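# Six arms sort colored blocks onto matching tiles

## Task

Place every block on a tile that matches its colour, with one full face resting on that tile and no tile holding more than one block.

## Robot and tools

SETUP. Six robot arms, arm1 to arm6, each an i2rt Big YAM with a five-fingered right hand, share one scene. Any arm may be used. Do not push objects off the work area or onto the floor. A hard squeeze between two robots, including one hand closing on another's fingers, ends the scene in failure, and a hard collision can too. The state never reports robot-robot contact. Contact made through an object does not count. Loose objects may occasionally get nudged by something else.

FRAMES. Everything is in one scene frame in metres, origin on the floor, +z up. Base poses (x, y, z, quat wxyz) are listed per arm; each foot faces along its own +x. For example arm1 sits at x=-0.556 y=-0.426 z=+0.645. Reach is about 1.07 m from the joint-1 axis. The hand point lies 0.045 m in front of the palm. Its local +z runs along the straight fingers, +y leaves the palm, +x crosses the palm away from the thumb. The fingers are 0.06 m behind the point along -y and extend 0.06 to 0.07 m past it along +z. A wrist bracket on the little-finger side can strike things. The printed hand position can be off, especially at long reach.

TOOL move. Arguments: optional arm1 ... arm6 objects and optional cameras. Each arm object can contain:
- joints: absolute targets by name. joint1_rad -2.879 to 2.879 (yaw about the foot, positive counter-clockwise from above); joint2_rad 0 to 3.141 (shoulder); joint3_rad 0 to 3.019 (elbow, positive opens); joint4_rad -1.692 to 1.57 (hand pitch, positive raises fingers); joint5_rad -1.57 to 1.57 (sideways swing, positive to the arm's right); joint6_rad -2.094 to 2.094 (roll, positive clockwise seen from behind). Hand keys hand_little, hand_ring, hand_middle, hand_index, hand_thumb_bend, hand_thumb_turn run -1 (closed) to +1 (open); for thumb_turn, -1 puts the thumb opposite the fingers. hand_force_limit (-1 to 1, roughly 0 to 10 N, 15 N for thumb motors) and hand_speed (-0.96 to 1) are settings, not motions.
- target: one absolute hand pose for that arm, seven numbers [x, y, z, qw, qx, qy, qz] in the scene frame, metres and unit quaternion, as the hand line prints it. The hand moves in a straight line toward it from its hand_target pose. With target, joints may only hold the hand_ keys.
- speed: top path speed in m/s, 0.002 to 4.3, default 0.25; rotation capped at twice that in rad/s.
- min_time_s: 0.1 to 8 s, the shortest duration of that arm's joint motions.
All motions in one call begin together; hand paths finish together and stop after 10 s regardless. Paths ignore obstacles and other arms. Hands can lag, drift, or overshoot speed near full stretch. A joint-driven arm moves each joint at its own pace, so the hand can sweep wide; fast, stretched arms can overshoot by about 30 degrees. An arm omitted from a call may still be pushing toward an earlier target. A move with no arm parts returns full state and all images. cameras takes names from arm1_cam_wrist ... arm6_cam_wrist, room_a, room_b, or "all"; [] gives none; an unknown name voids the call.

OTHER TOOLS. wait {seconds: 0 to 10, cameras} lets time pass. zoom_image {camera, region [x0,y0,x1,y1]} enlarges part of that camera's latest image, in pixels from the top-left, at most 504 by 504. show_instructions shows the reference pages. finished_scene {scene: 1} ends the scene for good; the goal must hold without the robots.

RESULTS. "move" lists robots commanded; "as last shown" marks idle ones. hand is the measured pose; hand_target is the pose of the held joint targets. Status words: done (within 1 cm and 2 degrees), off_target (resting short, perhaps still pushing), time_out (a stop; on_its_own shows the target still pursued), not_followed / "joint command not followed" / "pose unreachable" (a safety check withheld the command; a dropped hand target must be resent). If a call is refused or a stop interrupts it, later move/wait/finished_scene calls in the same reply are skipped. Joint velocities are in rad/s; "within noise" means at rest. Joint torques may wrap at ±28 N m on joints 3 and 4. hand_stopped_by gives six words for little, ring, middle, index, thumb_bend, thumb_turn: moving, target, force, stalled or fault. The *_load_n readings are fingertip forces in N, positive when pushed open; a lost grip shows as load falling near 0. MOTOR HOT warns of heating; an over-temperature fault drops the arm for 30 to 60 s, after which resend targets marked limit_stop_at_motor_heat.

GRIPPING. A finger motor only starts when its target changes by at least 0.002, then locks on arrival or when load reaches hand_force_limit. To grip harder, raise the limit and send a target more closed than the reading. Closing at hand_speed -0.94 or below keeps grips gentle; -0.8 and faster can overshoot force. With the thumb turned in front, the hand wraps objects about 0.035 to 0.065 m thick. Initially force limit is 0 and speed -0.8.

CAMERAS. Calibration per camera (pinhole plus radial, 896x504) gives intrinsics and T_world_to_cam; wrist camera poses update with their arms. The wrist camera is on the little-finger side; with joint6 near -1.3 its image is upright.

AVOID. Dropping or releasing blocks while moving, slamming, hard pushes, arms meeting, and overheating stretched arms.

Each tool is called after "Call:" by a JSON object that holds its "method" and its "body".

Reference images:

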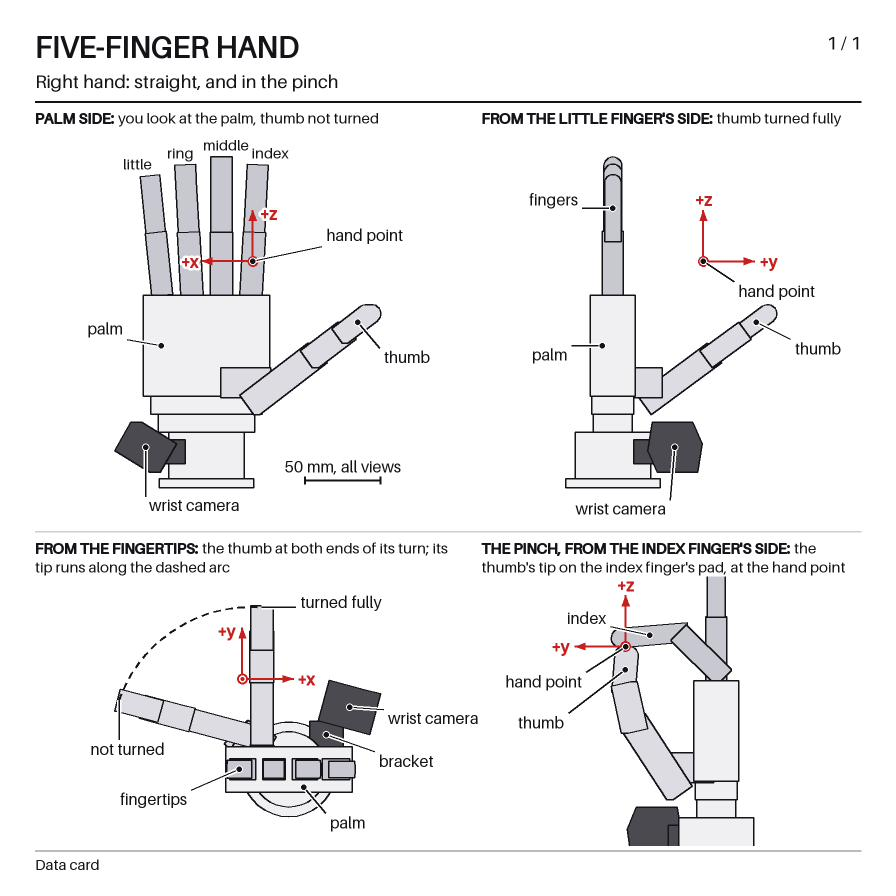

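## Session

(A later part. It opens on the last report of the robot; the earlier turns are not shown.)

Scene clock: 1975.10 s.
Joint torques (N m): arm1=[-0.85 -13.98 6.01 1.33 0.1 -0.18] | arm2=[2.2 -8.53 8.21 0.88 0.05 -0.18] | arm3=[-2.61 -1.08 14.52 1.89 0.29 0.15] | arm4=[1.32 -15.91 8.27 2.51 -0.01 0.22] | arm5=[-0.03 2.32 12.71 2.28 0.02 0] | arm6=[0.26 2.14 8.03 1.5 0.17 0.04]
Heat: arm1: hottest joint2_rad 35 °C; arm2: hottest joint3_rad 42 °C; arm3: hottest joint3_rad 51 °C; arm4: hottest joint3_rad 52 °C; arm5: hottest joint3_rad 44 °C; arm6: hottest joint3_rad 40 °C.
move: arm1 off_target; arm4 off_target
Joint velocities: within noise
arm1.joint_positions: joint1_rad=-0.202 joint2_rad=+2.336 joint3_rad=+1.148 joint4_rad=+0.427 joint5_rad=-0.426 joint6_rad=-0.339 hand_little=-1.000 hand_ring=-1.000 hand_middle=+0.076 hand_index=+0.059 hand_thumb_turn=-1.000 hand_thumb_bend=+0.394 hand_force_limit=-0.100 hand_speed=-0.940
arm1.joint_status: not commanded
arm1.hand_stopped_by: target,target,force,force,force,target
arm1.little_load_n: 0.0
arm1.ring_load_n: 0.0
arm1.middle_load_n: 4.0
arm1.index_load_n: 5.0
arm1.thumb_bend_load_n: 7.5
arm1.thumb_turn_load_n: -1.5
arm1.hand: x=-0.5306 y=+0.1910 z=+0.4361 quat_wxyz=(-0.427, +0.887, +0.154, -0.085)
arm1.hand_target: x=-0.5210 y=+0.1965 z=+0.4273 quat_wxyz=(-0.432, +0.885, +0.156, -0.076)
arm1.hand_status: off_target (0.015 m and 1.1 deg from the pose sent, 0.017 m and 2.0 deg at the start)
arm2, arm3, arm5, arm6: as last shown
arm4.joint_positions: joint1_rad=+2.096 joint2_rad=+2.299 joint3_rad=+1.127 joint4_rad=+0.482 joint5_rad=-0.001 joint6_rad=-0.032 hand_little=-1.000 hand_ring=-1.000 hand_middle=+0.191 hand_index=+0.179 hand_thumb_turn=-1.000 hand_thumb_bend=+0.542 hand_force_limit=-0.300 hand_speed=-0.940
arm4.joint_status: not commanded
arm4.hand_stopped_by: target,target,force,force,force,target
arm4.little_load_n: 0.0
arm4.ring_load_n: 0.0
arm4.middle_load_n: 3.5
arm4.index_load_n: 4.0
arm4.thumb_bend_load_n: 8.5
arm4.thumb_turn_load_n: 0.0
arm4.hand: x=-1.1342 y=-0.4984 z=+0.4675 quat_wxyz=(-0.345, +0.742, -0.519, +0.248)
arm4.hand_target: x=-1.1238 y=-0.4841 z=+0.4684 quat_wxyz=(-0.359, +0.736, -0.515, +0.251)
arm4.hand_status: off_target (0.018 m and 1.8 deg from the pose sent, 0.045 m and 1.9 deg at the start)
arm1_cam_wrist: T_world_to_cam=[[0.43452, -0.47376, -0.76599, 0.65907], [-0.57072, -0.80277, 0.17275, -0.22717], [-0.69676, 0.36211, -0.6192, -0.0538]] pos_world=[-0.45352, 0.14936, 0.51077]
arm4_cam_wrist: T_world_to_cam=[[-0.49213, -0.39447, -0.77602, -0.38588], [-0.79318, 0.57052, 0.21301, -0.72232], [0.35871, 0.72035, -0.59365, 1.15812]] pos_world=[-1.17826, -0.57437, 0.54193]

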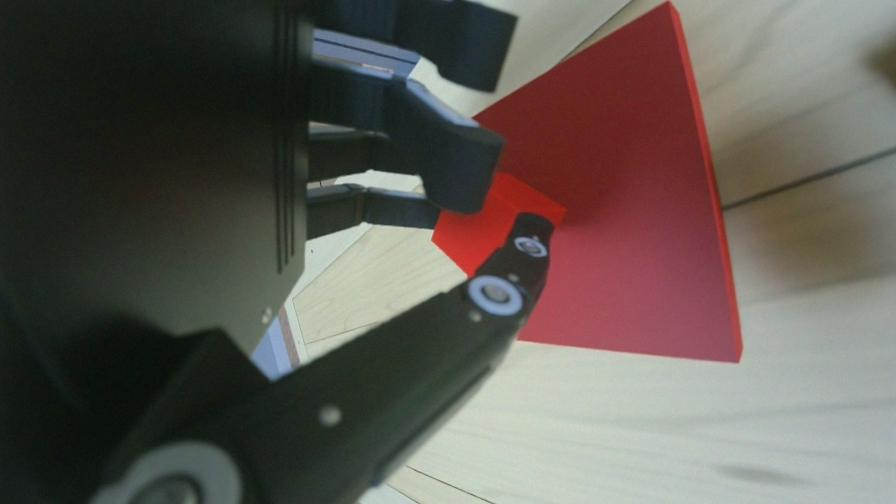

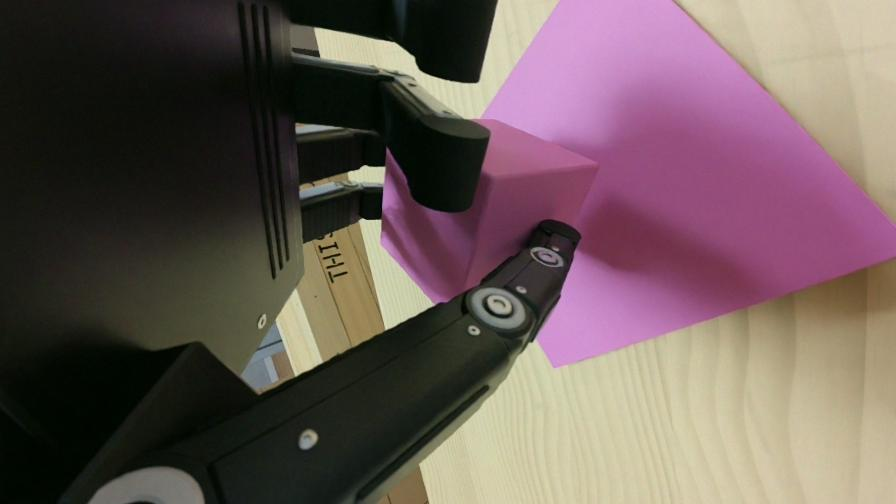

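Call:
{"method": "move", "body": {"arm1": {"joints": {"hand_index": 0.5, "hand_middle": 0.5, "hand_thumb_bend": 0.95, "hand_speed": -0.8}}, "arm4": {"target": [-1.123, -0.484, 0.457, 0.3591, -0.7363, 0.5156, -0.2515], "speed": 0.05}, "cameras": ["arm1_cam_wrist","arm4_cam_wrist"]}}

Call:
{"method": "zoom_image", "body": {"camera": "arm4_cam_wrist", "region": [360, 80, 680, 340]}}

Scene clock: 1988.63 s.
Joint torques (N m): arm1=[-0.56 -15.68 5.78 1.11 0.02 -0.15] | arm2=[1.44 -8.94 8.35 0.85 0.07 -0.15] | arm3=[-1.96 -1.08 14.68 2 0.29 0.13] | arm4=[1.03 -15.44 8.17 2.48 -0.01 0.17] | arm5=[0.15 2.08 12.63 2.21 0 -0.02] | arm6=[0.5 2.14 8.06 1.58 0.16 0.03]
Heat: arm1: hottest joint2_rad 35 °C; arm2: hottest joint3_rad 42 °C; arm3: hottest joint3_rad 51 °C; arm4: hottest joint3_rad 50 °C; arm5: hottest joint3_rad 44 °C; arm6: hottest joint3_rad 40 °C.
move: arm1 done; arm4 off_target
Joint velocities: within noise
arm1.joint_positions: joint1_rad=-0.207 joint2_rad=+2.358 joint3_rad=+1.149 joint4_rad=+0.432 joint5_rad=-0.424 joint6_rad=-0.343 hand_little=-1.000 hand_ring=-1.000 hand_middle=+0.500 hand_index=+0.500 hand_thumb_turn=-1.000 hand_thumb_bend=+0.950 hand_force_limit=-0.100 hand_speed=-0.800
arm1.joint_status: all done
arm1.hand_stopped_by: target,target,target,target,target,target
arm1.little_load_n: 0.0
arm1.ring_load_n: 0.0
arm1.middle_load_n: 0.0
arm1.index_load_n: 0.0
arm1.thumb_bend_load_n: 0.0
arm1.thumb_turn_load_n: 0.0
arm1.hand: x=-0.5280 y=+0.1852 z=+0.4240 quat_wxyz=(-0.421, +0.890, +0.152, -0.084)
arm1.hand_target: x=-0.5211 y=+0.1966 z=+0.4274 quat_wxyz=(-0.432, +0.885, +0.156, -0.076)
arm1.hand_status: not commanded
arm2: as last shown
arm3.joint_positions: joint1_rad=+0.812 joint2_rad=+0.797 joint3_rad=+1.356 joint4_rad=-1.193 joint5_rad=+0.386 joint6_rad=+0.315 hand_little=-1.000 hand_ring=-1.000 hand_middle=+0.550 hand_index=+0.550 hand_thumb_turn=-1.000 hand_thumb_bend=+1.000 hand_force_limit=-0.300 hand_speed=-0.800
arm3.joint_status: not commanded
arm3.hand_stopped_by: target,target,target,target,target,target
arm3.little_load_n: 0.0
arm3.ring_load_n: 0.0
arm3.middle_load_n: 0.0
arm3.index_load_n: 0.0
arm3.thumb_bend_load_n: 0.0
arm3.thumb_turn_load_n: 0.0
arm3.hand: x=+0.4667 y=-0.3662 z=+1.0918 quat_wxyz=(-0.468, +0.876, +0.092, -0.075)
arm3.hand_target: x=+0.4701 y=-0.3645 z=+1.1127 quat_wxyz=(-0.480, +0.870, +0.075, -0.084)
arm3.hand_status: not commanded
arm4.joint_positions: joint1_rad=+2.096 joint2_rad=+2.322 joint3_rad=+1.135 joint4_rad=+0.498 joint5_rad=-0.001 joint6_rad=-0.032 hand_little=-1.000 hand_ring=-1.000 hand_middle=+0.191 hand_index=+0.179 hand_thumb_turn=-1.000 hand_thumb_bend=+0.542 hand_force_limit=-0.300 hand_speed=-0.940
arm4.joint_status: not commanded
arm4.hand_stopped_by: target,target,force,force,force,target
arm4.little_load_n: 0.0
arm4.ring_load_n: 0.0
arm4.middle_load_n: 3.5
arm4.index_load_n: 4.5
arm4.thumb_bend_load_n: 8.5
arm4.thumb_turn_load_n: 0.0
arm4.hand: x=-1.1341 y=-0.4982 z=+0.4584 quat_wxyz=(-0.346, +0.741, -0.519, +0.248)
arm4.hand_target: x=-1.1237 y=-0.4841 z=+0.4577 quat_wxyz=(-0.359, +0.736, -0.515, +0.251)
arm4.hand_status: off_target (0.018 m and 1.7 deg from the pose sent, 0.021 m and 1.8 deg at the start)
arm5.joint_positions: joint1_rad=-0.712 joint2_rad=+0.621 joint3_rad=+1.356 joint4_rad=-1.120 joint5_rad=-0.001 joint6_rad=-0.044 hand_little=-1.000 hand_ring=-1.000 hand_middle=+0.550 hand_index=+0.550 hand_thumb_turn=-1.000 hand_thumb_bend=+1.000 hand_force_limit=+0.000 hand_speed=+0.200
arm5.joint_status: not commanded
arm5.hand_stopped_by: target,target,target,target,target,target
arm5.little_load_n: 0.0
arm5.ring_load_n: 0.0
arm5.middle_load_n: 0.0
arm5.index_load_n: 0.0
arm5.thumb_bend_load_n: 0.0
arm5.thumb_turn_load_n: 0.0
arm5.hand: x=+0.4603 y=+1.2222 z=+1.1253 quat_wxyz=(+0.000, +0.050, -0.830, +0.555)
arm5.hand_target: x=+0.4628 y=+1.2234 z=+1.1490 quat_wxyz=(+0.000, +0.059, -0.814, +0.579)
arm5.hand_status: not commanded
arm6.joint_positions: joint1_rad=-0.575 joint2_rad=+0.633 joint3_rad=+1.451 joint4_rad=-1.393 joint5_rad=+0.289 joint6_rad=-0.969 hand_little=+1.000 hand_ring=+1.000 hand_middle=+1.000 hand_index=+1.000 hand_thumb_turn=+1.000 hand_thumb_bend=+1.000 hand_force_limit=+0.000 hand_speed=-0.800
arm6.joint_status: not commanded
arm6.hand_stopped_by: target,target,target,target,target,target
arm6.little_load_n: 0.0
arm6.ring_load_n: 0.0
arm6.middle_load_n: 0.0
arm6.index_load_n: 0.0
arm6.thumb_bend_load_n: 0.0
arm6.thumb_turn_load_n: 0.0
arm6.hand: x=+1.9912 y=-0.4232 z=+1.1129 quat_wxyz=(-0.237, +0.868, +0.084, +0.428)
arm6.hand_target: x=+1.9904 y=-0.4241 z=+1.1190 quat_wxyz=(-0.242, +0.865, +0.083, +0.432)
arm6.hand_status: not commanded
arm1_cam_wrist: T_world_to_cam=[[0.43367, -0.48668, -0.75834, 0.64457], [-0.57401, -0.79794, 0.18384, -0.2357], [-0.69458, 0.35557, -0.6254, -0.0524]] pos_world=[-0.45122, 0.14426, 0.49936]
arm4_cam_wrist: T_world_to_cam=[[-0.4916, -0.39428, -0.77645, -0.39194], [-0.79334, 0.57044, 0.21262, -0.72047], [0.35908, 0.72052, -0.59322, 1.15295]] pos_world=[-1.17826, -0.57427, 0.53283]

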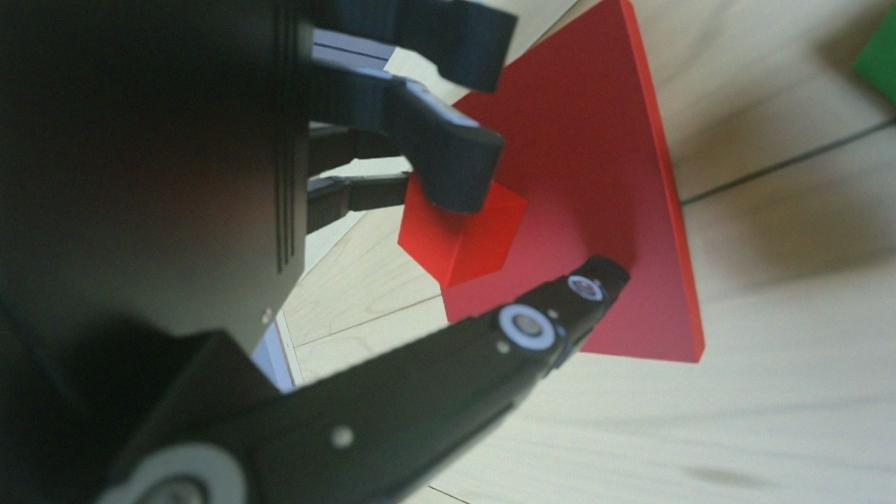

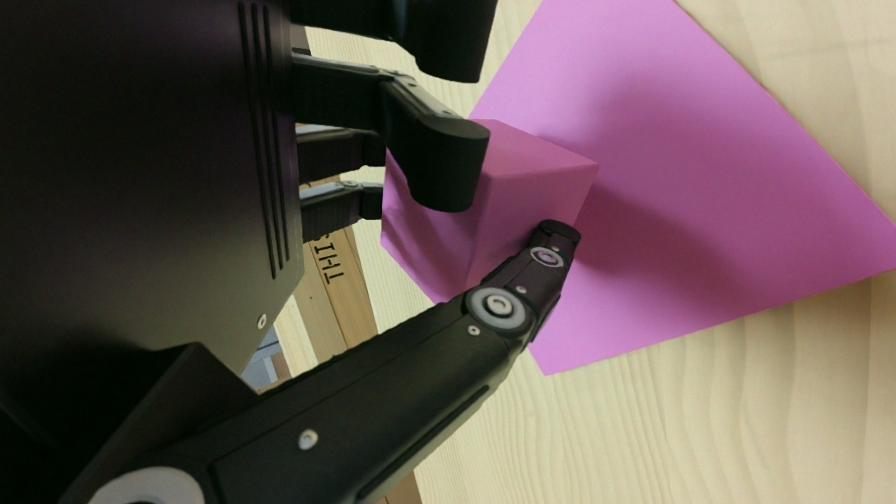

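Scaled by 1.575 from the camera's image (finer frame: 1280x720).

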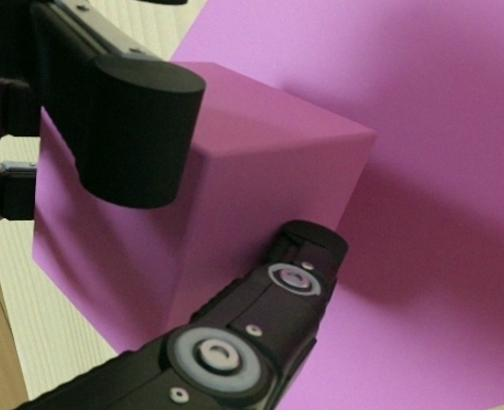

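Call:
{"method": "move", "body": {"arm1": {"target": [-0.521, 0.197, 0.56, 0.4318, -0.8853, -0.1561, 0.0761], "speed": 0.12}, "arm4": {"target": [-1.123, -0.484, 0.448, 0.3591, -0.7363, 0.5156, -0.2515], "speed": 0.05}, "cameras": ["arm1_cam_wrist","arm4_cam_wrist"]}}

Call:
{"method": "zoom_image", "body": {"camera": "arm4_cam_wrist", "region": [360, 80, 680, 340]}}

Scene clock: 2001.43 s.
Joint torques (N m): arm1=[-0.56 -16.5 5.56 0.42 0 -0.14] | arm2=[1.38 -9.7 8.2 1.14 0.04 -0.15] | arm3=[-1.79 -1.26 14.67 1.98 0.32 0.12] | arm4=[1.14 -15.97 8.25 2.67 -0.02 0.17] | arm5=[0.09 1.85 12.57 2.29 0 -0.02] | arm6=[0.38 1.79 7.99 1.48 0.17 0.02]
Heat: arm1: hottest joint2_rad 36 °C; arm2: hottest joint3_rad 42 °C; arm3: hottest joint3_rad 51 °C; arm4: hottest joint3_rad 50 °C; arm5: hottest joint3_rad 44 °C; arm6: hottest joint3_rad 40 °C.
move: arm1 done; arm4 off_target
Joint velocities: within noise
arm1.joint_positions: joint1_rad=-0.207 joint2_rad=+2.070 joint3_rad=+1.114 joint4_rad=+0.201 joint5_rad=-0.423 joint6_rad=-0.343 hand_little=-1.000 hand_ring=-1.000 hand_middle=+0.500 hand_index=+0.500 hand_thumb_turn=-1.000 hand_thumb_bend=+0.950 hand_force_limit=-0.100 hand_speed=-0.800
arm1.joint_status: not commanded
arm1.hand_stopped_by: target,target,target,target,target,target
arm1.little_load_n: 0.0
arm1.ring_load_n: 0.0
arm1.middle_load_n: 0.0
arm1.index_load_n: 0.0
arm1.thumb_bend_load_n: 0.0
arm1.thumb_turn_load_n: 0.0
arm1.hand: x=-0.5260 y=+0.1977 z=+0.5529 quat_wxyz=(-0.430, +0.886, +0.154, -0.081)
arm1.hand_target: x=-0.5211 y=+0.1969 z=+0.5598 quat_wxyz=(-0.432, +0.885, +0.156, -0.076)
arm1.hand_status: done (0.009 m and 0.6 deg from the pose sent, 0.137 m and 1.8 deg at the start)
arm2, arm3, arm5, arm6: as last shown
arm4.joint_positions: joint1_rad=+2.096 joint2_rad=+2.342 joint3_rad=+1.144 joint4_rad=+0.512 joint5_rad=-0.001 joint6_rad=-0.032 hand_little=-1.000 hand_ring=-1.000 hand_middle=+0.191 hand_index=+0.179 hand_thumb_turn=-1.000 hand_thumb_bend=+0.542 hand_force_limit=-0.300 hand_speed=-0.940
arm4.joint_status: not commanded
arm4.hand_stopped_by: target,target,force,force,force,target
arm4.little_load_n: 0.0
arm4.ring_load_n: -0.5
arm4.middle_load_n: 3.5
arm4.index_load_n: 4.0
arm4.thumb_bend_load_n: 8.5
arm4.thumb_turn_load_n: 0.0
arm4.hand: x=-1.1328 y=-0.4977 z=+0.4510 quat_wxyz=(-0.347, +0.741, -0.518, +0.249)
arm4.hand_target: x=-1.1240 y=-0.4842 z=+0.4483 quat_wxyz=(-0.359, +0.736, -0.515, +0.251)
arm4.hand_status: off_target (0.017 m and 1.6 deg from the pose sent, 0.021 m and 1.7 deg at the start)
arm5.middle_load_n: -0.5
arm1_cam_wrist: T_world_to_cam=[[0.43716, -0.47036, -0.76658, 0.75074], [-0.57482, -0.80166, 0.16408, -0.23702], [-0.69172, 0.36892, -0.62083, 0.02157]] pos_world=[-0.44952, 0.15515, 0.62778]
arm4_cam_wrist: T_world_to_cam=[[-0.48934, -0.3935, -0.77827, -0.39312], [-0.79393, 0.57029, 0.21084, -0.71809], [0.36087, 0.72106, -0.59148, 1.14913]] pos_world=[-1.17717, -0.57377, 0.52512]

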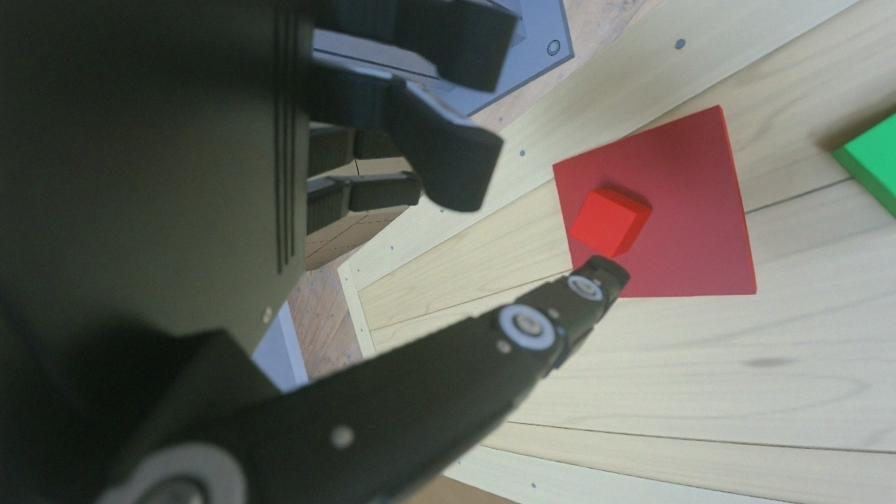

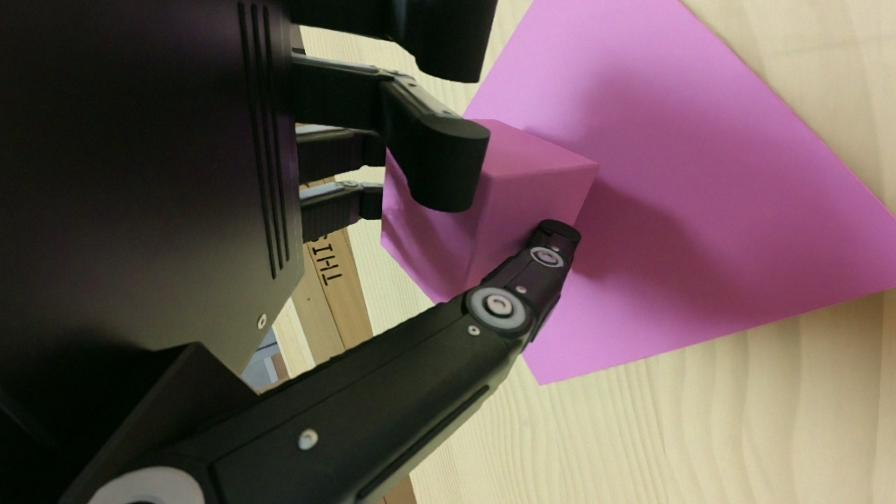

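Scaled by 1.575 from the camera's image (finer frame: 1280x720).

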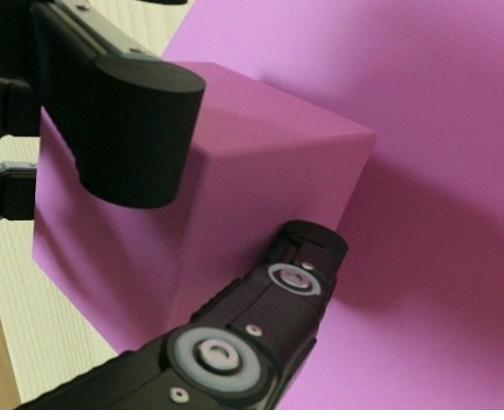

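Call:
{"method": "move", "body": {"arm1": {"joints": {"joint1_rad": -1.0, "joint2_rad": 1.2, "joint3_rad": 1.2, "joint4_rad": -0.738}, "min_time_s": 3.5}, "arm2": {"target": [-0.405, 0.12, 0.60, 0.0, 0.0, 0.8988, -0.4384], "speed": 0.15}, "arm4": {"target": [-1.123, -0.484, 0.438, 0.3591, -0.7363, 0.5156, -0.2515], "speed": 0.05}, "cameras": ["arm2_cam_wrist","arm4_cam_wrist"]}}

Call:
{"method": "zoom_image", "body": {"camera": "arm4_cam_wrist", "region": [360, 80, 680, 340]}}

Call:
{"method": "zoom_image", "body": {"camera": "arm2_cam_wrist", "region": [460, 60, 760, 320]}}

Scene clock: 2049.17 s.
Joint torques (N m): arm1=[-0.32 -7.88 13.12 0.38 -0.04 -0.13] | arm2=[2.2 -18.08 9.35 2.54 0.27 0.01] | arm3=[-1.73 -1.08 14.86 2.11 0.25 0.12] | arm4=[1.03 -15.79 7.91 2.59 -0.01 0.21] | arm5=[-0.21 1.96 12.62 2.24 0 -0.02] | arm6=[0.26 1.32 8.13 1.42 0.15 0.08]
Heat: arm1: hottest joint2_rad 35 °C; arm2: hottest joint3_rad 42 °C; arm3: hottest joint3_rad 51 °C; arm4: hottest joint3_rad 47 °C; arm5: hottest joint3_rad 44 °C; arm6: hottest joint3_rad 40 °C.
move: arm1 done; arm2 off_target; arm4 off_target
Joint velocities: within noise
arm1.joint_positions: joint1_rad=-0.995 joint2_rad=+1.207 joint3_rad=+1.149 joint4_rad=-0.728 joint5_rad=-0.423 joint6_rad=-0.343 hand_little=-1.000 hand_ring=-1.000 hand_middle=+0.500 hand_index=+0.500 hand_thumb_turn=-1.000 hand_thumb_bend=+0.950 hand_force_limit=-0.100 hand_speed=-0.800
arm1.joint_status: all done
arm1.hand_stopped_by: target,target,target,target,target,target
arm1.little_load_n: 0.5
arm1.ring_load_n: 0.0
arm1.middle_load_n: 0.0
arm1.index_load_n: 0.0
arm1.thumb_bend_load_n: 0.0
arm1.thumb_turn_load_n: 0.0
arm1.hand: x=-0.2263 y=-0.0999 z=+0.9146 quat_wxyz=(-0.420, +0.881, -0.204, +0.077)
arm1.hand_target: x=-0.2170 y=-0.0979 z=+0.9428 quat_wxyz=(-0.435, +0.874, -0.195, +0.096)
arm1.hand_status: not commanded
arm2.joint_positions: joint1_rad=+2.334 joint2_rad=+2.105 joint3_rad=+1.324 joint4_rad=+0.071 joint5_rad=+0.189 joint6_rad=+0.140 hand_little=-1.000 hand_ring=-1.000 hand_middle=+0.550 hand_index=+0.550 hand_thumb_turn=-1.000 hand_thumb_bend=+1.000 hand_force_limit=-0.200 hand_speed=-0.800
arm2.joint_status: not commanded
arm2.hand_stopped_by: target,target,target,target,target,target
arm2.little_load_n: 0.0
arm2.ring_load_n: 0.0
arm2.middle_load_n: 0.0
arm2.index_load_n: 0.0
arm2.thumb_bend_load_n: 0.0
arm2.thumb_turn_load_n: 0.0
arm2.hand: x=-0.4187 y=+0.1365 z=+0.5949 quat_wxyz=(-0.007, -0.001, +0.906, -0.422)
arm2.hand_target: x=-0.4052 y=+0.1210 z=+0.6006 quat_wxyz=(+0.000, +0.000, +0.899, -0.438)
arm2.hand_status: off_target (0.022 m and 2.2 deg from the pose sent, 0.433 m and 3.7 deg at the start)
arm3, arm5, arm6: as last shown
arm3.little_load_n: 0.5
arm4.joint_positions: joint1_rad=+2.096 joint2_rad=+2.366 joint3_rad=+1.155 joint4_rad=+0.527 joint5_rad=-0.001 joint6_rad=-0.032 hand_little=-1.000 hand_ring=-1.000 hand_middle=+0.191 hand_index=+0.179 hand_thumb_turn=-1.000 hand_thumb_bend=+0.542 hand_force_limit=-0.300 hand_speed=-0.940
arm4.joint_status: not commanded
arm4.hand_stopped_by: target,target,force,force,force,target
arm4.little_load_n: 0.0
arm4.ring_load_n: 0.0
arm4.middle_load_n: 3.5
arm4.index_load_n: 4.5
arm4.thumb_bend_load_n: 8.5
arm4.thumb_turn_load_n: 0.0
arm4.hand: x=-1.1318 y=-0.4972 z=+0.4420 quat_wxyz=(-0.348, +0.741, -0.518, +0.250)
arm4.hand_target: x=-1.1237 y=-0.4841 z=+0.4386 quat_wxyz=(-0.359, +0.736, -0.515, +0.251)
arm4.hand_status: off_target (0.016 m and 1.5 deg from the pose sent, 0.021 m and 1.5 deg at the start)
arm5.middle_load_n: 0.0
arm5.index_load_n: -0.5
arm2_cam_wrist: T_world_to_cam=[[-0.24064, 0.60671, -0.75763, 0.2736], [0.85185, 0.50616, 0.13476, 0.20817], [0.46524, -0.61296, -0.63862, 0.76985]] pos_world=[-0.46965, 0.20053, 0.67087]
arm4_cam_wrist: T_world_to_cam=[[-0.48789, -0.39304, -0.77941, -0.39711], [-0.79433, 0.57013, 0.20973, -0.71576], [0.36194, 0.72144, -0.59037, 1.14406]] pos_world=[-1.17637, -0.57337, 0.51602]

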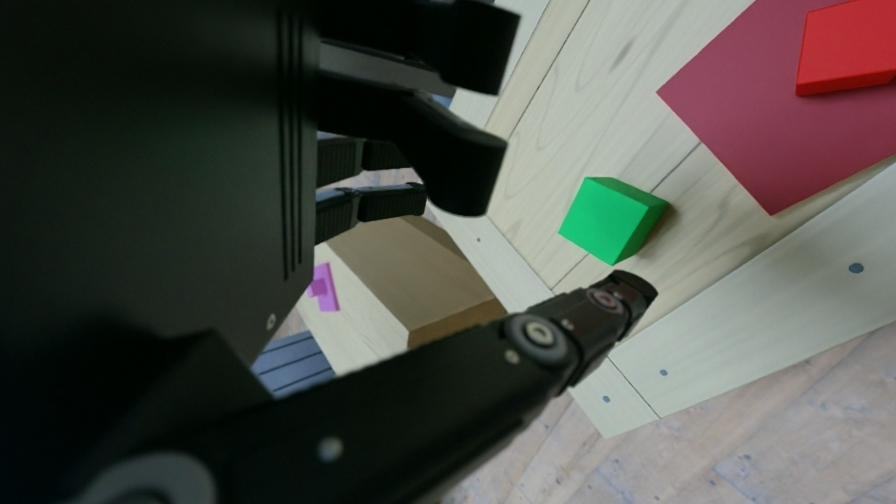

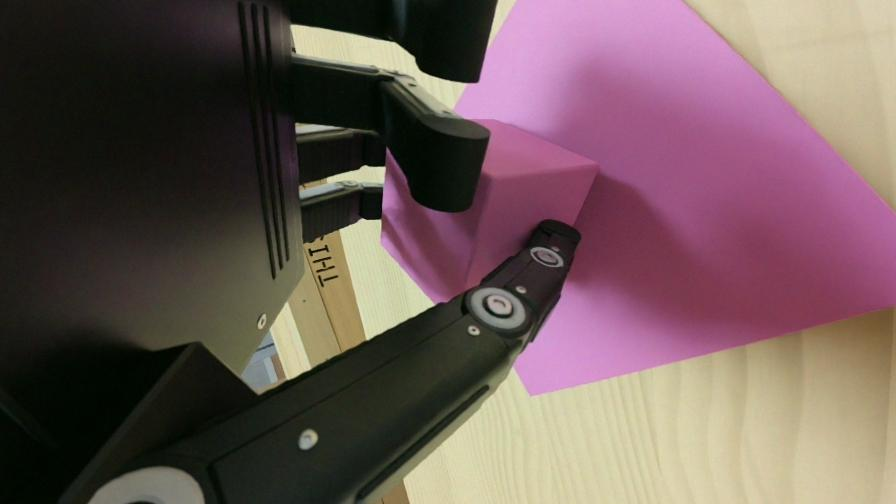

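Scaled by 1.575 from the camera's image (finer frame: 1280x720).

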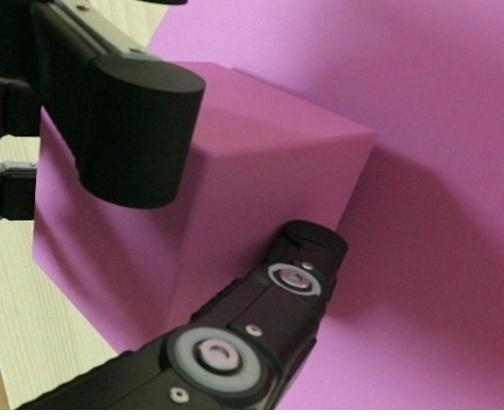

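Scaled by 1.680 from the camera's image (finer frame: 1280x720).

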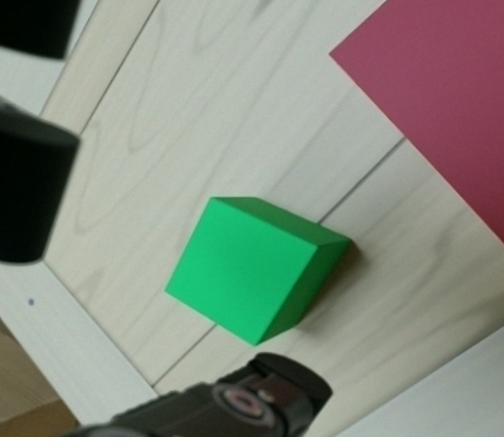

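Call:
{"method": "move", "body": {"arm2": {"target": [-0.388, 0.106, 0.508, 0.0, 0.0, 0.8988, -0.4384], "speed": 0.12}, "arm4": {"target": [-1.123, -0.484, 0.429, 0.3591, -0.7363, 0.5156, -0.2515], "speed": 0.05}, "cameras": ["arm2_cam_wrist","arm4_cam_wrist"]}}

Call:
{"method": "zoom_image", "body": {"camera": "arm4_cam_wrist", "region": [440, 80, 680, 280]}}

Call:
{"method": "zoom_image", "body": {"camera": "arm2_cam_wrist", "region": [460, 100, 760, 360]}}

Scene clock: 2081.50 s.
Joint torques (N m): arm1=[-0.38 -7.94 13.09 0.36 -0.04 -0.14] | arm2=[1.85 -18.61 8.2 2.4 0.3 0.03] | arm3=[-2.43 -0.79 14.61 1.98 0.31 0.15] | arm4=[1.49 -15.56 7.83 2.5 0.01 0.15] | arm5=[-0.21 2.14 12.56 2.25 0.02 -0.03] | arm6=[0.56 2.02 8.06 1.62 0.11 0.06]
Heat: arm1: hottest joint3_rad 39 °C; arm2: hottest joint3_rad 43 °C; arm3: hottest joint3_rad 52 °C; arm4: hottest joint3_rad 46 °C; arm5: hottest joint3_rad 44 °C; arm6: hottest joint3_rad 40 °C.
move: arm2 off_target; arm4 off_target
Joint velocities: within noise
arm1, arm3, arm5, arm6: as last shown
arm1.little_load_n: 0.0
arm2.joint_positions: joint1_rad=+2.354 joint2_rad=+2.311 joint3_rad=+1.409 joint4_rad=+0.193 joint5_rad=+0.205 joint6_rad=+0.152 hand_little=-1.000 hand_ring=-1.000 hand_middle=+0.550 hand_index=+0.550 hand_thumb_turn=-1.000 hand_thumb_bend=+1.000 hand_force_limit=-0.200 hand_speed=-0.800
arm2.joint_status: not commanded
arm2.hand_stopped_by: target,target,target,target,target,target
arm2.little_load_n: 0.0
arm2.ring_load_n: 0.0
arm2.middle_load_n: -0.5
arm2.index_load_n: 0.0
arm2.thumb_bend_load_n: 0.0
arm2.thumb_turn_load_n: 0.0
arm2.hand: x=-0.4015 y=+0.1195 z=+0.5072 quat_wxyz=(-0.007, -0.001, +0.905, -0.424)
arm2.hand_target: x=-0.3881 y=+0.1070 z=+0.5085 quat_wxyz=(+0.000, +0.000, +0.899, -0.438)
arm2.hand_status: off_target (0.019 m and 2.0 deg from the pose sent, 0.097 m and 2.2 deg at the start)
arm3.little_load_n: 0.0
arm4.joint_positions: joint1_rad=+2.096 joint2_rad=+2.384 joint3_rad=+1.167 joint4_rad=+0.542 joint5_rad=-0.001 joint6_rad=-0.031 hand_little=-1.000 hand_ring=-1.000 hand_middle=+0.191 hand_index=+0.179 hand_thumb_turn=-1.000 hand_thumb_bend=+0.542 hand_force_limit=-0.300 hand_speed=-0.940
arm4.joint_status: not commanded
arm4.hand_stopped_by: target,target,force,force,force,target
arm4.little_load_n: 0.0
arm4.ring_load_n: 0.0
arm4.middle_load_n: 4.0
arm4.index_load_n: 4.0
arm4.thumb_bend_load_n: 8.5
arm4.thumb_turn_load_n: 0.0
arm4.hand: x=-1.1287 y=-0.4960 z=+0.4368 quat_wxyz=(-0.351, +0.739, -0.518, +0.252)
arm4.hand_target: x=-1.1238 y=-0.4842 z=+0.4294 quat_wxyz=(-0.359, +0.736, -0.515, +0.251)
arm4.hand_status: off_target (0.015 m and 1.0 deg from the pose sent, 0.021 m and 1.5 deg at the start)
arm5.index_load_n: 0.0
arm2_cam_wrist: T_world_to_cam=[[-0.24056, 0.6032, -0.76045, 0.22354], [0.85171, 0.50693, 0.13267, 0.21478], [0.46552, -0.61577, -0.6357, 0.69448]] pos_world=[-0.45245, 0.18393, 0.58298]
arm4_cam_wrist: T_world_to_cam=[[-0.48228, -0.38987, -0.78448, -0.38904], [-0.79542, 0.57009, 0.20569, -0.71236], [0.36704, 0.72319, -0.58505, 1.1433]] pos_world=[-1.17389, -0.57238, 0.51021]

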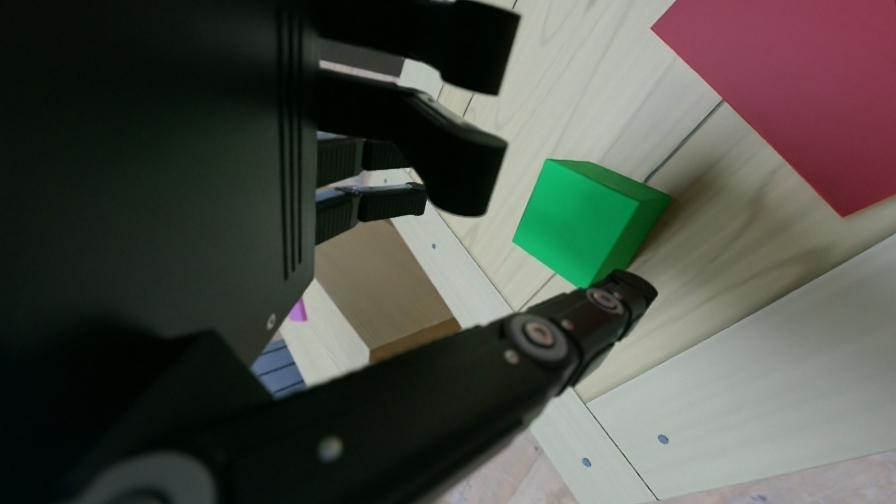

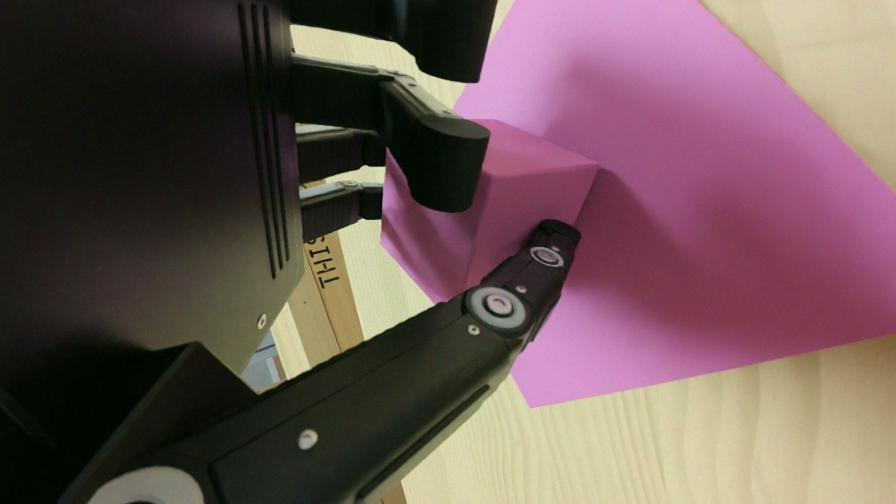

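Scaled by 2.100 from the camera's image (finer frame: 1280x720).

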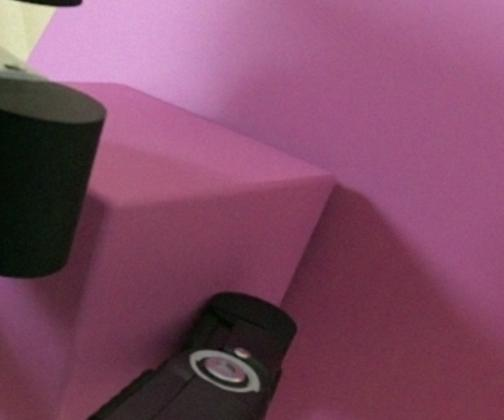

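Scaled by 1.680 from the camera's image (finer frame: 1280x720).

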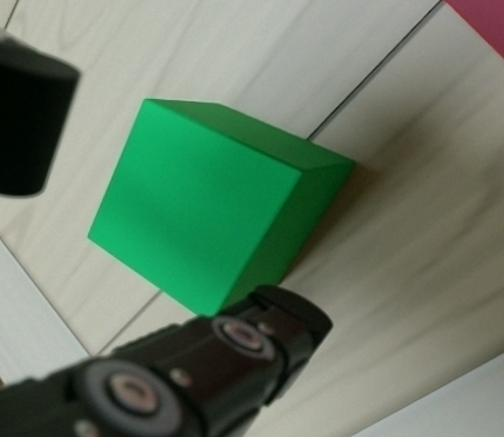

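Call:
{"method": "move", "body": {"arm4": {"joints": {"hand_speed": -0.8, "hand_thumb_bend": 0.98, "hand_index": 0.5, "hand_middle": 0.5}}, "arm2": {"target": [-0.3865, 0.1085, 0.437, 0, 0, 0.8988, -0.4384], "speed": 0.08}, "cameras": ["arm4_cam_wrist", "arm2_cam_wrist"]}}

Scene clock: 2140.67 s.
Joint torques (N m): arm1=[-0.5 -7.88 13.12 0.4 -0.04 -0.13] | arm2=[1.49 -18.9 7.72 2.35 0.34 0.06] | arm3=[-1.61 -1.03 14.56 1.87 0.28 0.16] | arm4=[1.32 -15.38 7.46 2.32 -0.04 0.16] | arm5=[-0.26 2.02 12.66 2.33 0.03 0.01] | arm6=[0.15 1.55 8.29 1.44 0.14 0.06]
Heat: arm1: hottest joint3_rad 43 °C; arm2: hottest joint3_rad 45 °C; arm3: hottest joint3_rad 52 °C; arm4: hottest joint3_rad 46 °C; arm5: hottest joint3_rad 44 °C; arm6: hottest joint3_rad 40 °C.
move: arm2 off_target; arm4 done
Joint velocities: arm1=[-0.015 0.005 -0.046 -0.002 0.037 -0.022] | arm2=[within noise] | arm3=[within noise] | arm4=[within noise] | arm5=[within noise] | arm6=[within noise]
arm1, arm3, arm5, arm6: as last shown
arm1.little_load_n: 0.5
arm1.index_load_n: -0.5
arm2.joint_positions: joint1_rad=+2.357 joint2_rad=+2.457 joint3_rad=+1.457 joint4_rad=+0.296 joint5_rad=+0.208 joint6_rad=+0.154 hand_little=-1.000 hand_ring=-1.000 hand_middle=+0.550 hand_index=+0.550 hand_thumb_turn=-1.000 hand_thumb_bend=+1.000 hand_force_limit=-0.200 hand_speed=-0.800
arm2.joint_status: not commanded
arm2.hand_stopped_by: target,target,target,target,target,target
arm2.little_load_n: 0.0
arm2.ring_load_n: 0.0
arm2.middle_load_n: 0.0
arm2.index_load_n: -0.5
arm2.thumb_bend_load_n: 0.0
arm2.thumb_turn_load_n: 0.0
arm2.hand: x=-0.3996 y=+0.1186 z=+0.4396 quat_wxyz=(-0.007, +0.000, +0.904, -0.427)
arm2.hand_target: x=-0.3865 y=+0.1093 z=+0.4376 quat_wxyz=(+0.000, +0.000, +0.899, -0.438)
arm2.hand_status: off_target (0.017 m and 1.6 deg from the pose sent, 0.073 m and 2.0 deg at the start)
arm3.little_load_n: 0.5
arm4.joint_positions: joint1_rad=+2.096 joint2_rad=+2.384 joint3_rad=+1.171 joint4_rad=+0.545 joint5_rad=-0.001 joint6_rad=-0.030 hand_little=-1.000 hand_ring=-1.000 hand_middle=+0.500 hand_index=+0.500 hand_thumb_turn=-1.000 hand_thumb_bend=+0.980 hand_force_limit=-0.300 hand_speed=-0.800
arm4.joint_status: all done
arm4.hand_stopped_by: target,target,target,target,target,target
arm4.little_load_n: 0.0
arm4.ring_load_n: 0.0
arm4.middle_load_n: 0.0
arm4.index_load_n: 0.0
arm4.thumb_bend_load_n: 0.0
arm4.thumb_turn_load_n: 0.0
arm4.hand: x=-1.1258 y=-0.4951 z=+0.4386 quat_wxyz=(-0.353, +0.737, -0.517, +0.254)
arm4.hand_target: x=-1.1237 y=-0.4842 z=+0.4294 quat_wxyz=(-0.359, +0.736, -0.515, +0.251)
arm4.hand_status: not commanded
arm5.middle_load_n: -0.5
pictures: arm2_cam_wrist, arm4_cam_wrist
arm2_cam_wrist: T_world_to_cam=[[-0.23911, 0.59912, -0.76412, 0.17577], [0.85189, 0.50707, 0.13101, 0.22353], [0.46595, -0.61962, -0.63163, 0.6489]] pos_world=[-0.45075, 0.18343, 0.51489]
arm4_cam_wrist: T_world_to_cam=[[-0.47708, -0.38773, -0.78871, -0.37709], [-0.7966, 0.56985, 0.20172, -0.71069], [0.37123, 0.72453, -0.58073, 1.14607]] pos_world=[-1.1715, -0.57158, 0.51151]

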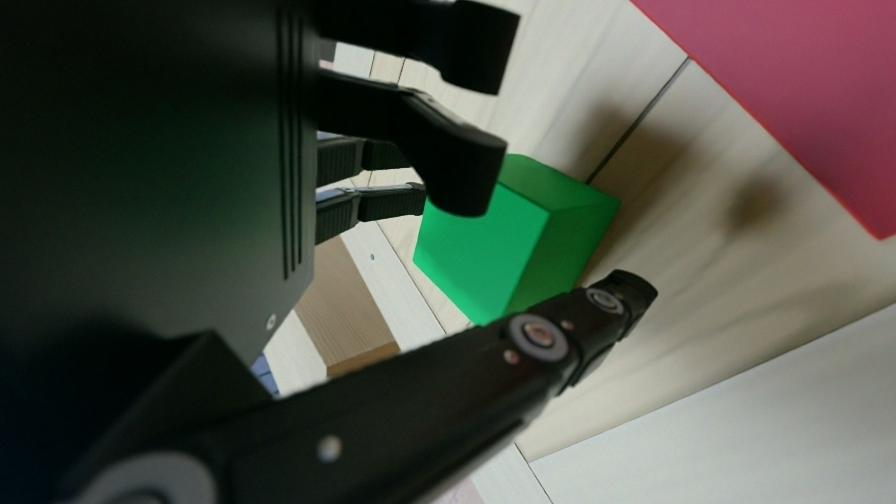

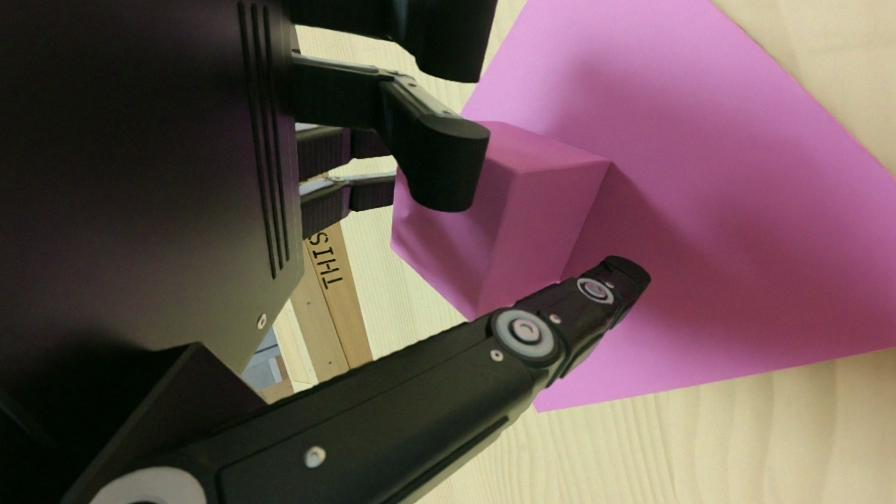

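Call:
{"method": "move", "body": {"arm4": {"target": [-1.124, -0.485, 0.58, 0.3591, -0.7363, 0.5156, -0.2515], "speed": 0.12}, "arm2": {"joints": {"hand_force_limit": -0.5, "hand_speed": -0.94, "hand_index": 0.17, "hand_middle": 0.17, "hand_thumb_bend": 0.22}}, "cameras": ["arm4_cam_wrist", "arm2_cam_wrist"]}}

Call:
{"method": "move", "body": {"cameras": ["arm4_cam_wrist", "arm2_cam_wrist"], "arm2": {"joints": {"hand_force_limit": -0.49}}}}

Scene clock: 2161.17 s.
Joint torques (N m): arm1=[-0.38 -8 13.08 0.35 -0.04 -0.14] | arm2=[2.37 -20.13 7.25 2.41 0.38 0] | arm3=[-1.38 -0.91 14.72 2.06 0.29 0.11] | arm4=[1.44 -17.26 6.87 1.36 0.07 0.15] | arm5=[0.03 1.9 12.6 2.28 0.03 -0.01] | arm6=[0.79 2.32 8.12 1.47 0.13 0.03]
Heat: arm1: hottest joint3_rad 44 °C; arm2: hottest joint3_rad 44 °C; arm3: hottest joint3_rad 52 °C; arm4: hottest joint3_rad 45 °C; arm5: hottest joint3_rad 44 °C; arm6: hottest joint3_rad 40 °C.
move: arm2 off_target; arm4 off_target
Joint velocities: within noise
arm1, arm3, arm5, arm6: as last shown
arm1.little_load_n: 0.0
arm1.index_load_n: 0.0
arm2.joint_positions: joint1_rad=+2.357 joint2_rad=+2.457 joint3_rad=+1.457 joint4_rad=+0.296 joint5_rad=+0.208 joint6_rad=+0.154 hand_little=-1.000 hand_ring=-1.000 hand_middle=+0.170 hand_index=+0.170 hand_thumb_turn=-1.000 hand_thumb_bend=+0.580 hand_force_limit=-0.500 hand_speed=-0.940
arm2.joint_status: hand_thumb_bend off_target (ended at +0.580, target +0.220); the others done
arm2.hand_stopped_by: target,target,target,target,force,target
arm2.little_load_n: 0.0
arm2.ring_load_n: 0.0
arm2.middle_load_n: 3.0
arm2.index_load_n: 1.0
arm2.thumb_bend_load_n: 4.0
arm2.thumb_turn_load_n: 0.0
arm2.hand: x=-0.3996 y=+0.1186 z=+0.4396 quat_wxyz=(-0.007, +0.000, +0.904, -0.427)
arm2.hand_target: x=-0.3866 y=+0.1093 z=+0.4376 quat_wxyz=(+0.000, +0.000, +0.899, -0.438)
arm2.hand_status: not commanded
arm3.little_load_n: 0.0
arm4.joint_positions: joint1_rad=+2.098 joint2_rad=+2.060 joint3_rad=+1.115 joint4_rad=+0.298 joint5_rad=+0.000 joint6_rad=-0.029 hand_little=-1.000 hand_ring=-1.000 hand_middle=+0.500 hand_index=+0.500 hand_thumb_turn=-1.000 hand_thumb_bend=+0.980 hand_force_limit=-0.300 hand_speed=-0.800
arm4.joint_status: not commanded
arm4.hand_stopped_by: target,target,target,target,target,target
arm4.little_load_n: 0.0
arm4.ring_load_n: 0.0
arm4.middle_load_n: 0.0
arm4.index_load_n: 0.0
arm4.thumb_bend_load_n: 0.0
arm4.thumb_turn_load_n: 0.0
arm4.hand: x=-1.1152 y=-0.4927 z=+0.5817 quat_wxyz=(-0.361, +0.734, -0.514, +0.259)
arm4.hand_target: x=-1.1239 y=-0.4850 z=+0.5800 quat_wxyz=(-0.359, +0.736, -0.515, +0.251)
arm4.hand_status: off_target (0.012 m and 1.0 deg from the pose sent, 0.142 m and 0.7 deg at the start)
arm5.middle_load_n: 0.0
pictures: arm2_cam_wrist, arm4_cam_wrist
arm2_cam_wrist: T_world_to_cam=[[-0.23911, 0.59912, -0.76412, 0.17577], [0.85189, 0.50707, 0.13101, 0.22353], [0.46595, -0.61962, -0.63163, 0.6489]] pos_world=[-0.45075, 0.18343, 0.51489]
arm4_cam_wrist: T_world_to_cam=[[-0.46176, -0.38215, -0.80046, -0.23157], [-0.80023, 0.56878, 0.19008, -0.73025], [0.38265, 0.72832, -0.56844, 1.23098]] pos_world=[-1.16233, -0.56969, 0.65319]

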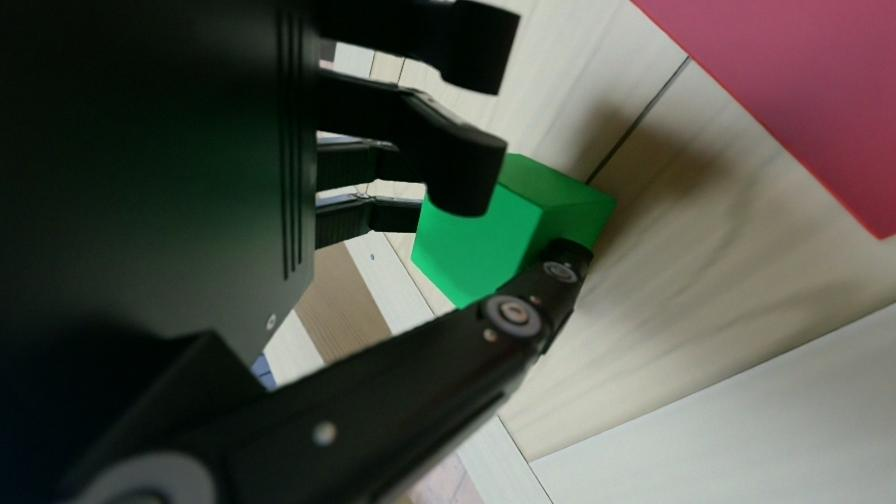

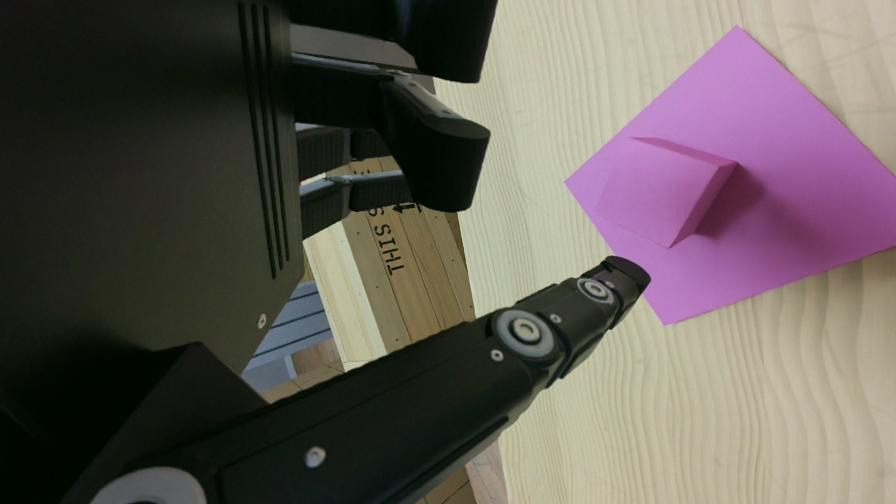

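Scene clock: 2161.47 s.
Joint torques (N m): arm1=[-0.38 -7.82 13.14 0.39 -0.04 -0.14] | arm2=[1.9 -19.43 7.62 2.37 0.3 0.04] | arm3=[-1.73 -1.08 14.71 2.04 0.25 0.13] | arm4=[1.49 -17.14 6.86 1.4 0.03 0.18] | arm5=[0.09 1.9 12.53 2.17 0.01 -0.03] | arm6=[-0.09 1.32 8.09 1.4 0.15 0.09]
Heat: arm1: hottest joint3_rad 44 °C; arm2: hottest joint3_rad 44 °C; arm3: hottest joint3_rad 52 °C; arm4: hottest joint3_rad 45 °C; arm5: hottest joint3_rad 44 °C; arm6: hottest joint3_rad 40 °C.
move: arm2 done
Joint velocities: within noise
arm1, arm3, arm4, arm5, arm6: as last shown
arm2.joint_positions: joint1_rad=+2.357 joint2_rad=+2.457 joint3_rad=+1.457 joint4_rad=+0.296 joint5_rad=+0.208 joint6_rad=+0.154 hand_little=-1.000 hand_ring=-1.000 hand_middle=+0.170 hand_index=+0.170 hand_thumb_turn=-1.000 hand_thumb_bend=+0.580 hand_force_limit=-0.490 hand_speed=-0.940
arm2.joint_status: all done
arm2.hand_stopped_by: target,target,target,target,force,target
arm2.little_load_n: 0.0
arm2.ring_load_n: 0.0
arm2.middle_load_n: 3.0
arm2.index_load_n: 0.5
arm2.thumb_bend_load_n: 4.0
arm2.thumb_turn_load_n: 0.0
arm2.hand: x=-0.3996 y=+0.1186 z=+0.4396 quat_wxyz=(-0.007, +0.000, +0.904, -0.427)
arm2.hand_target: x=-0.3866 y=+0.1093 z=+0.4376 quat_wxyz=(+0.000, +0.000, +0.899, -0.438)
arm2.hand_status: not commanded
pictures: arm2_cam_wrist, arm4_cam_wrist
arm2_cam_wrist: T_world_to_cam=[[-0.23911, 0.59912, -0.76412, 0.17577], [0.85189, 0.50707, 0.13101, 0.22353], [0.46595, -0.61962, -0.63163, 0.6489]] pos_world=[-0.45075, 0.18343, 0.51489]
arm4_cam_wrist: T_world_to_cam=[[-0.46176, -0.38215, -0.80046, -0.23157], [-0.80023, 0.56878, 0.19008, -0.73025], [0.38265, 0.72832, -0.56844, 1.23098]] pos_world=[-1.16233, -0.56969, 0.65319]

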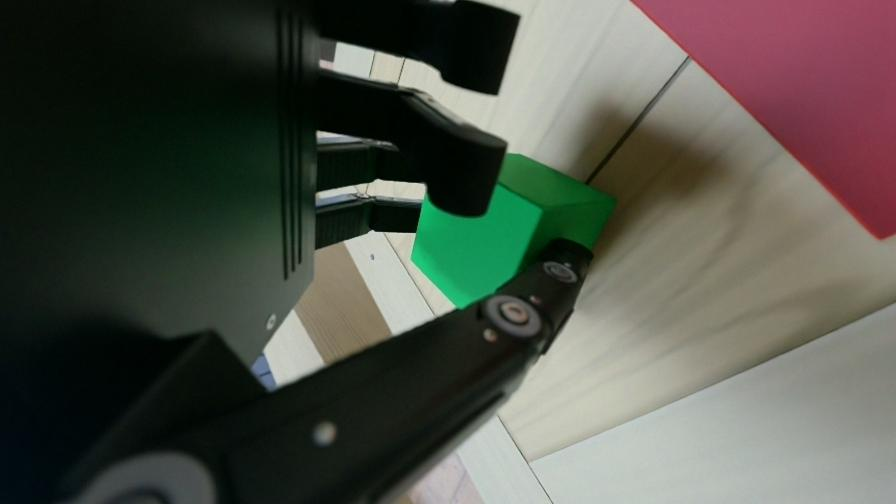

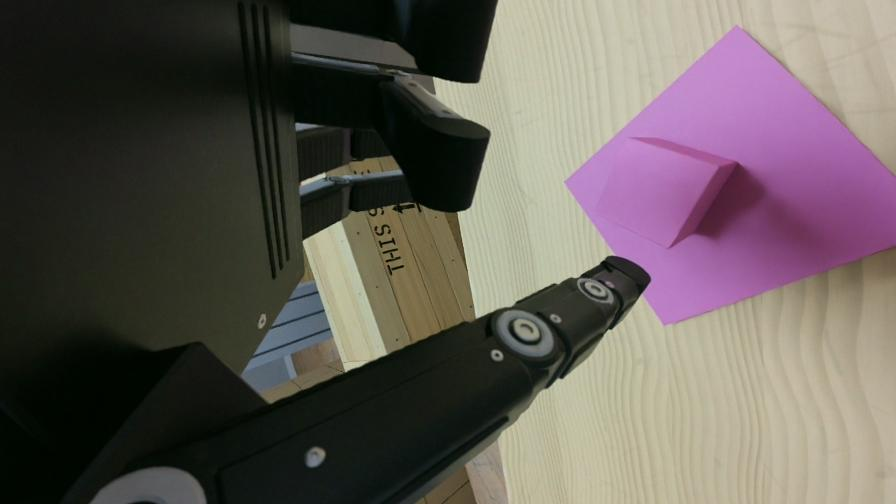

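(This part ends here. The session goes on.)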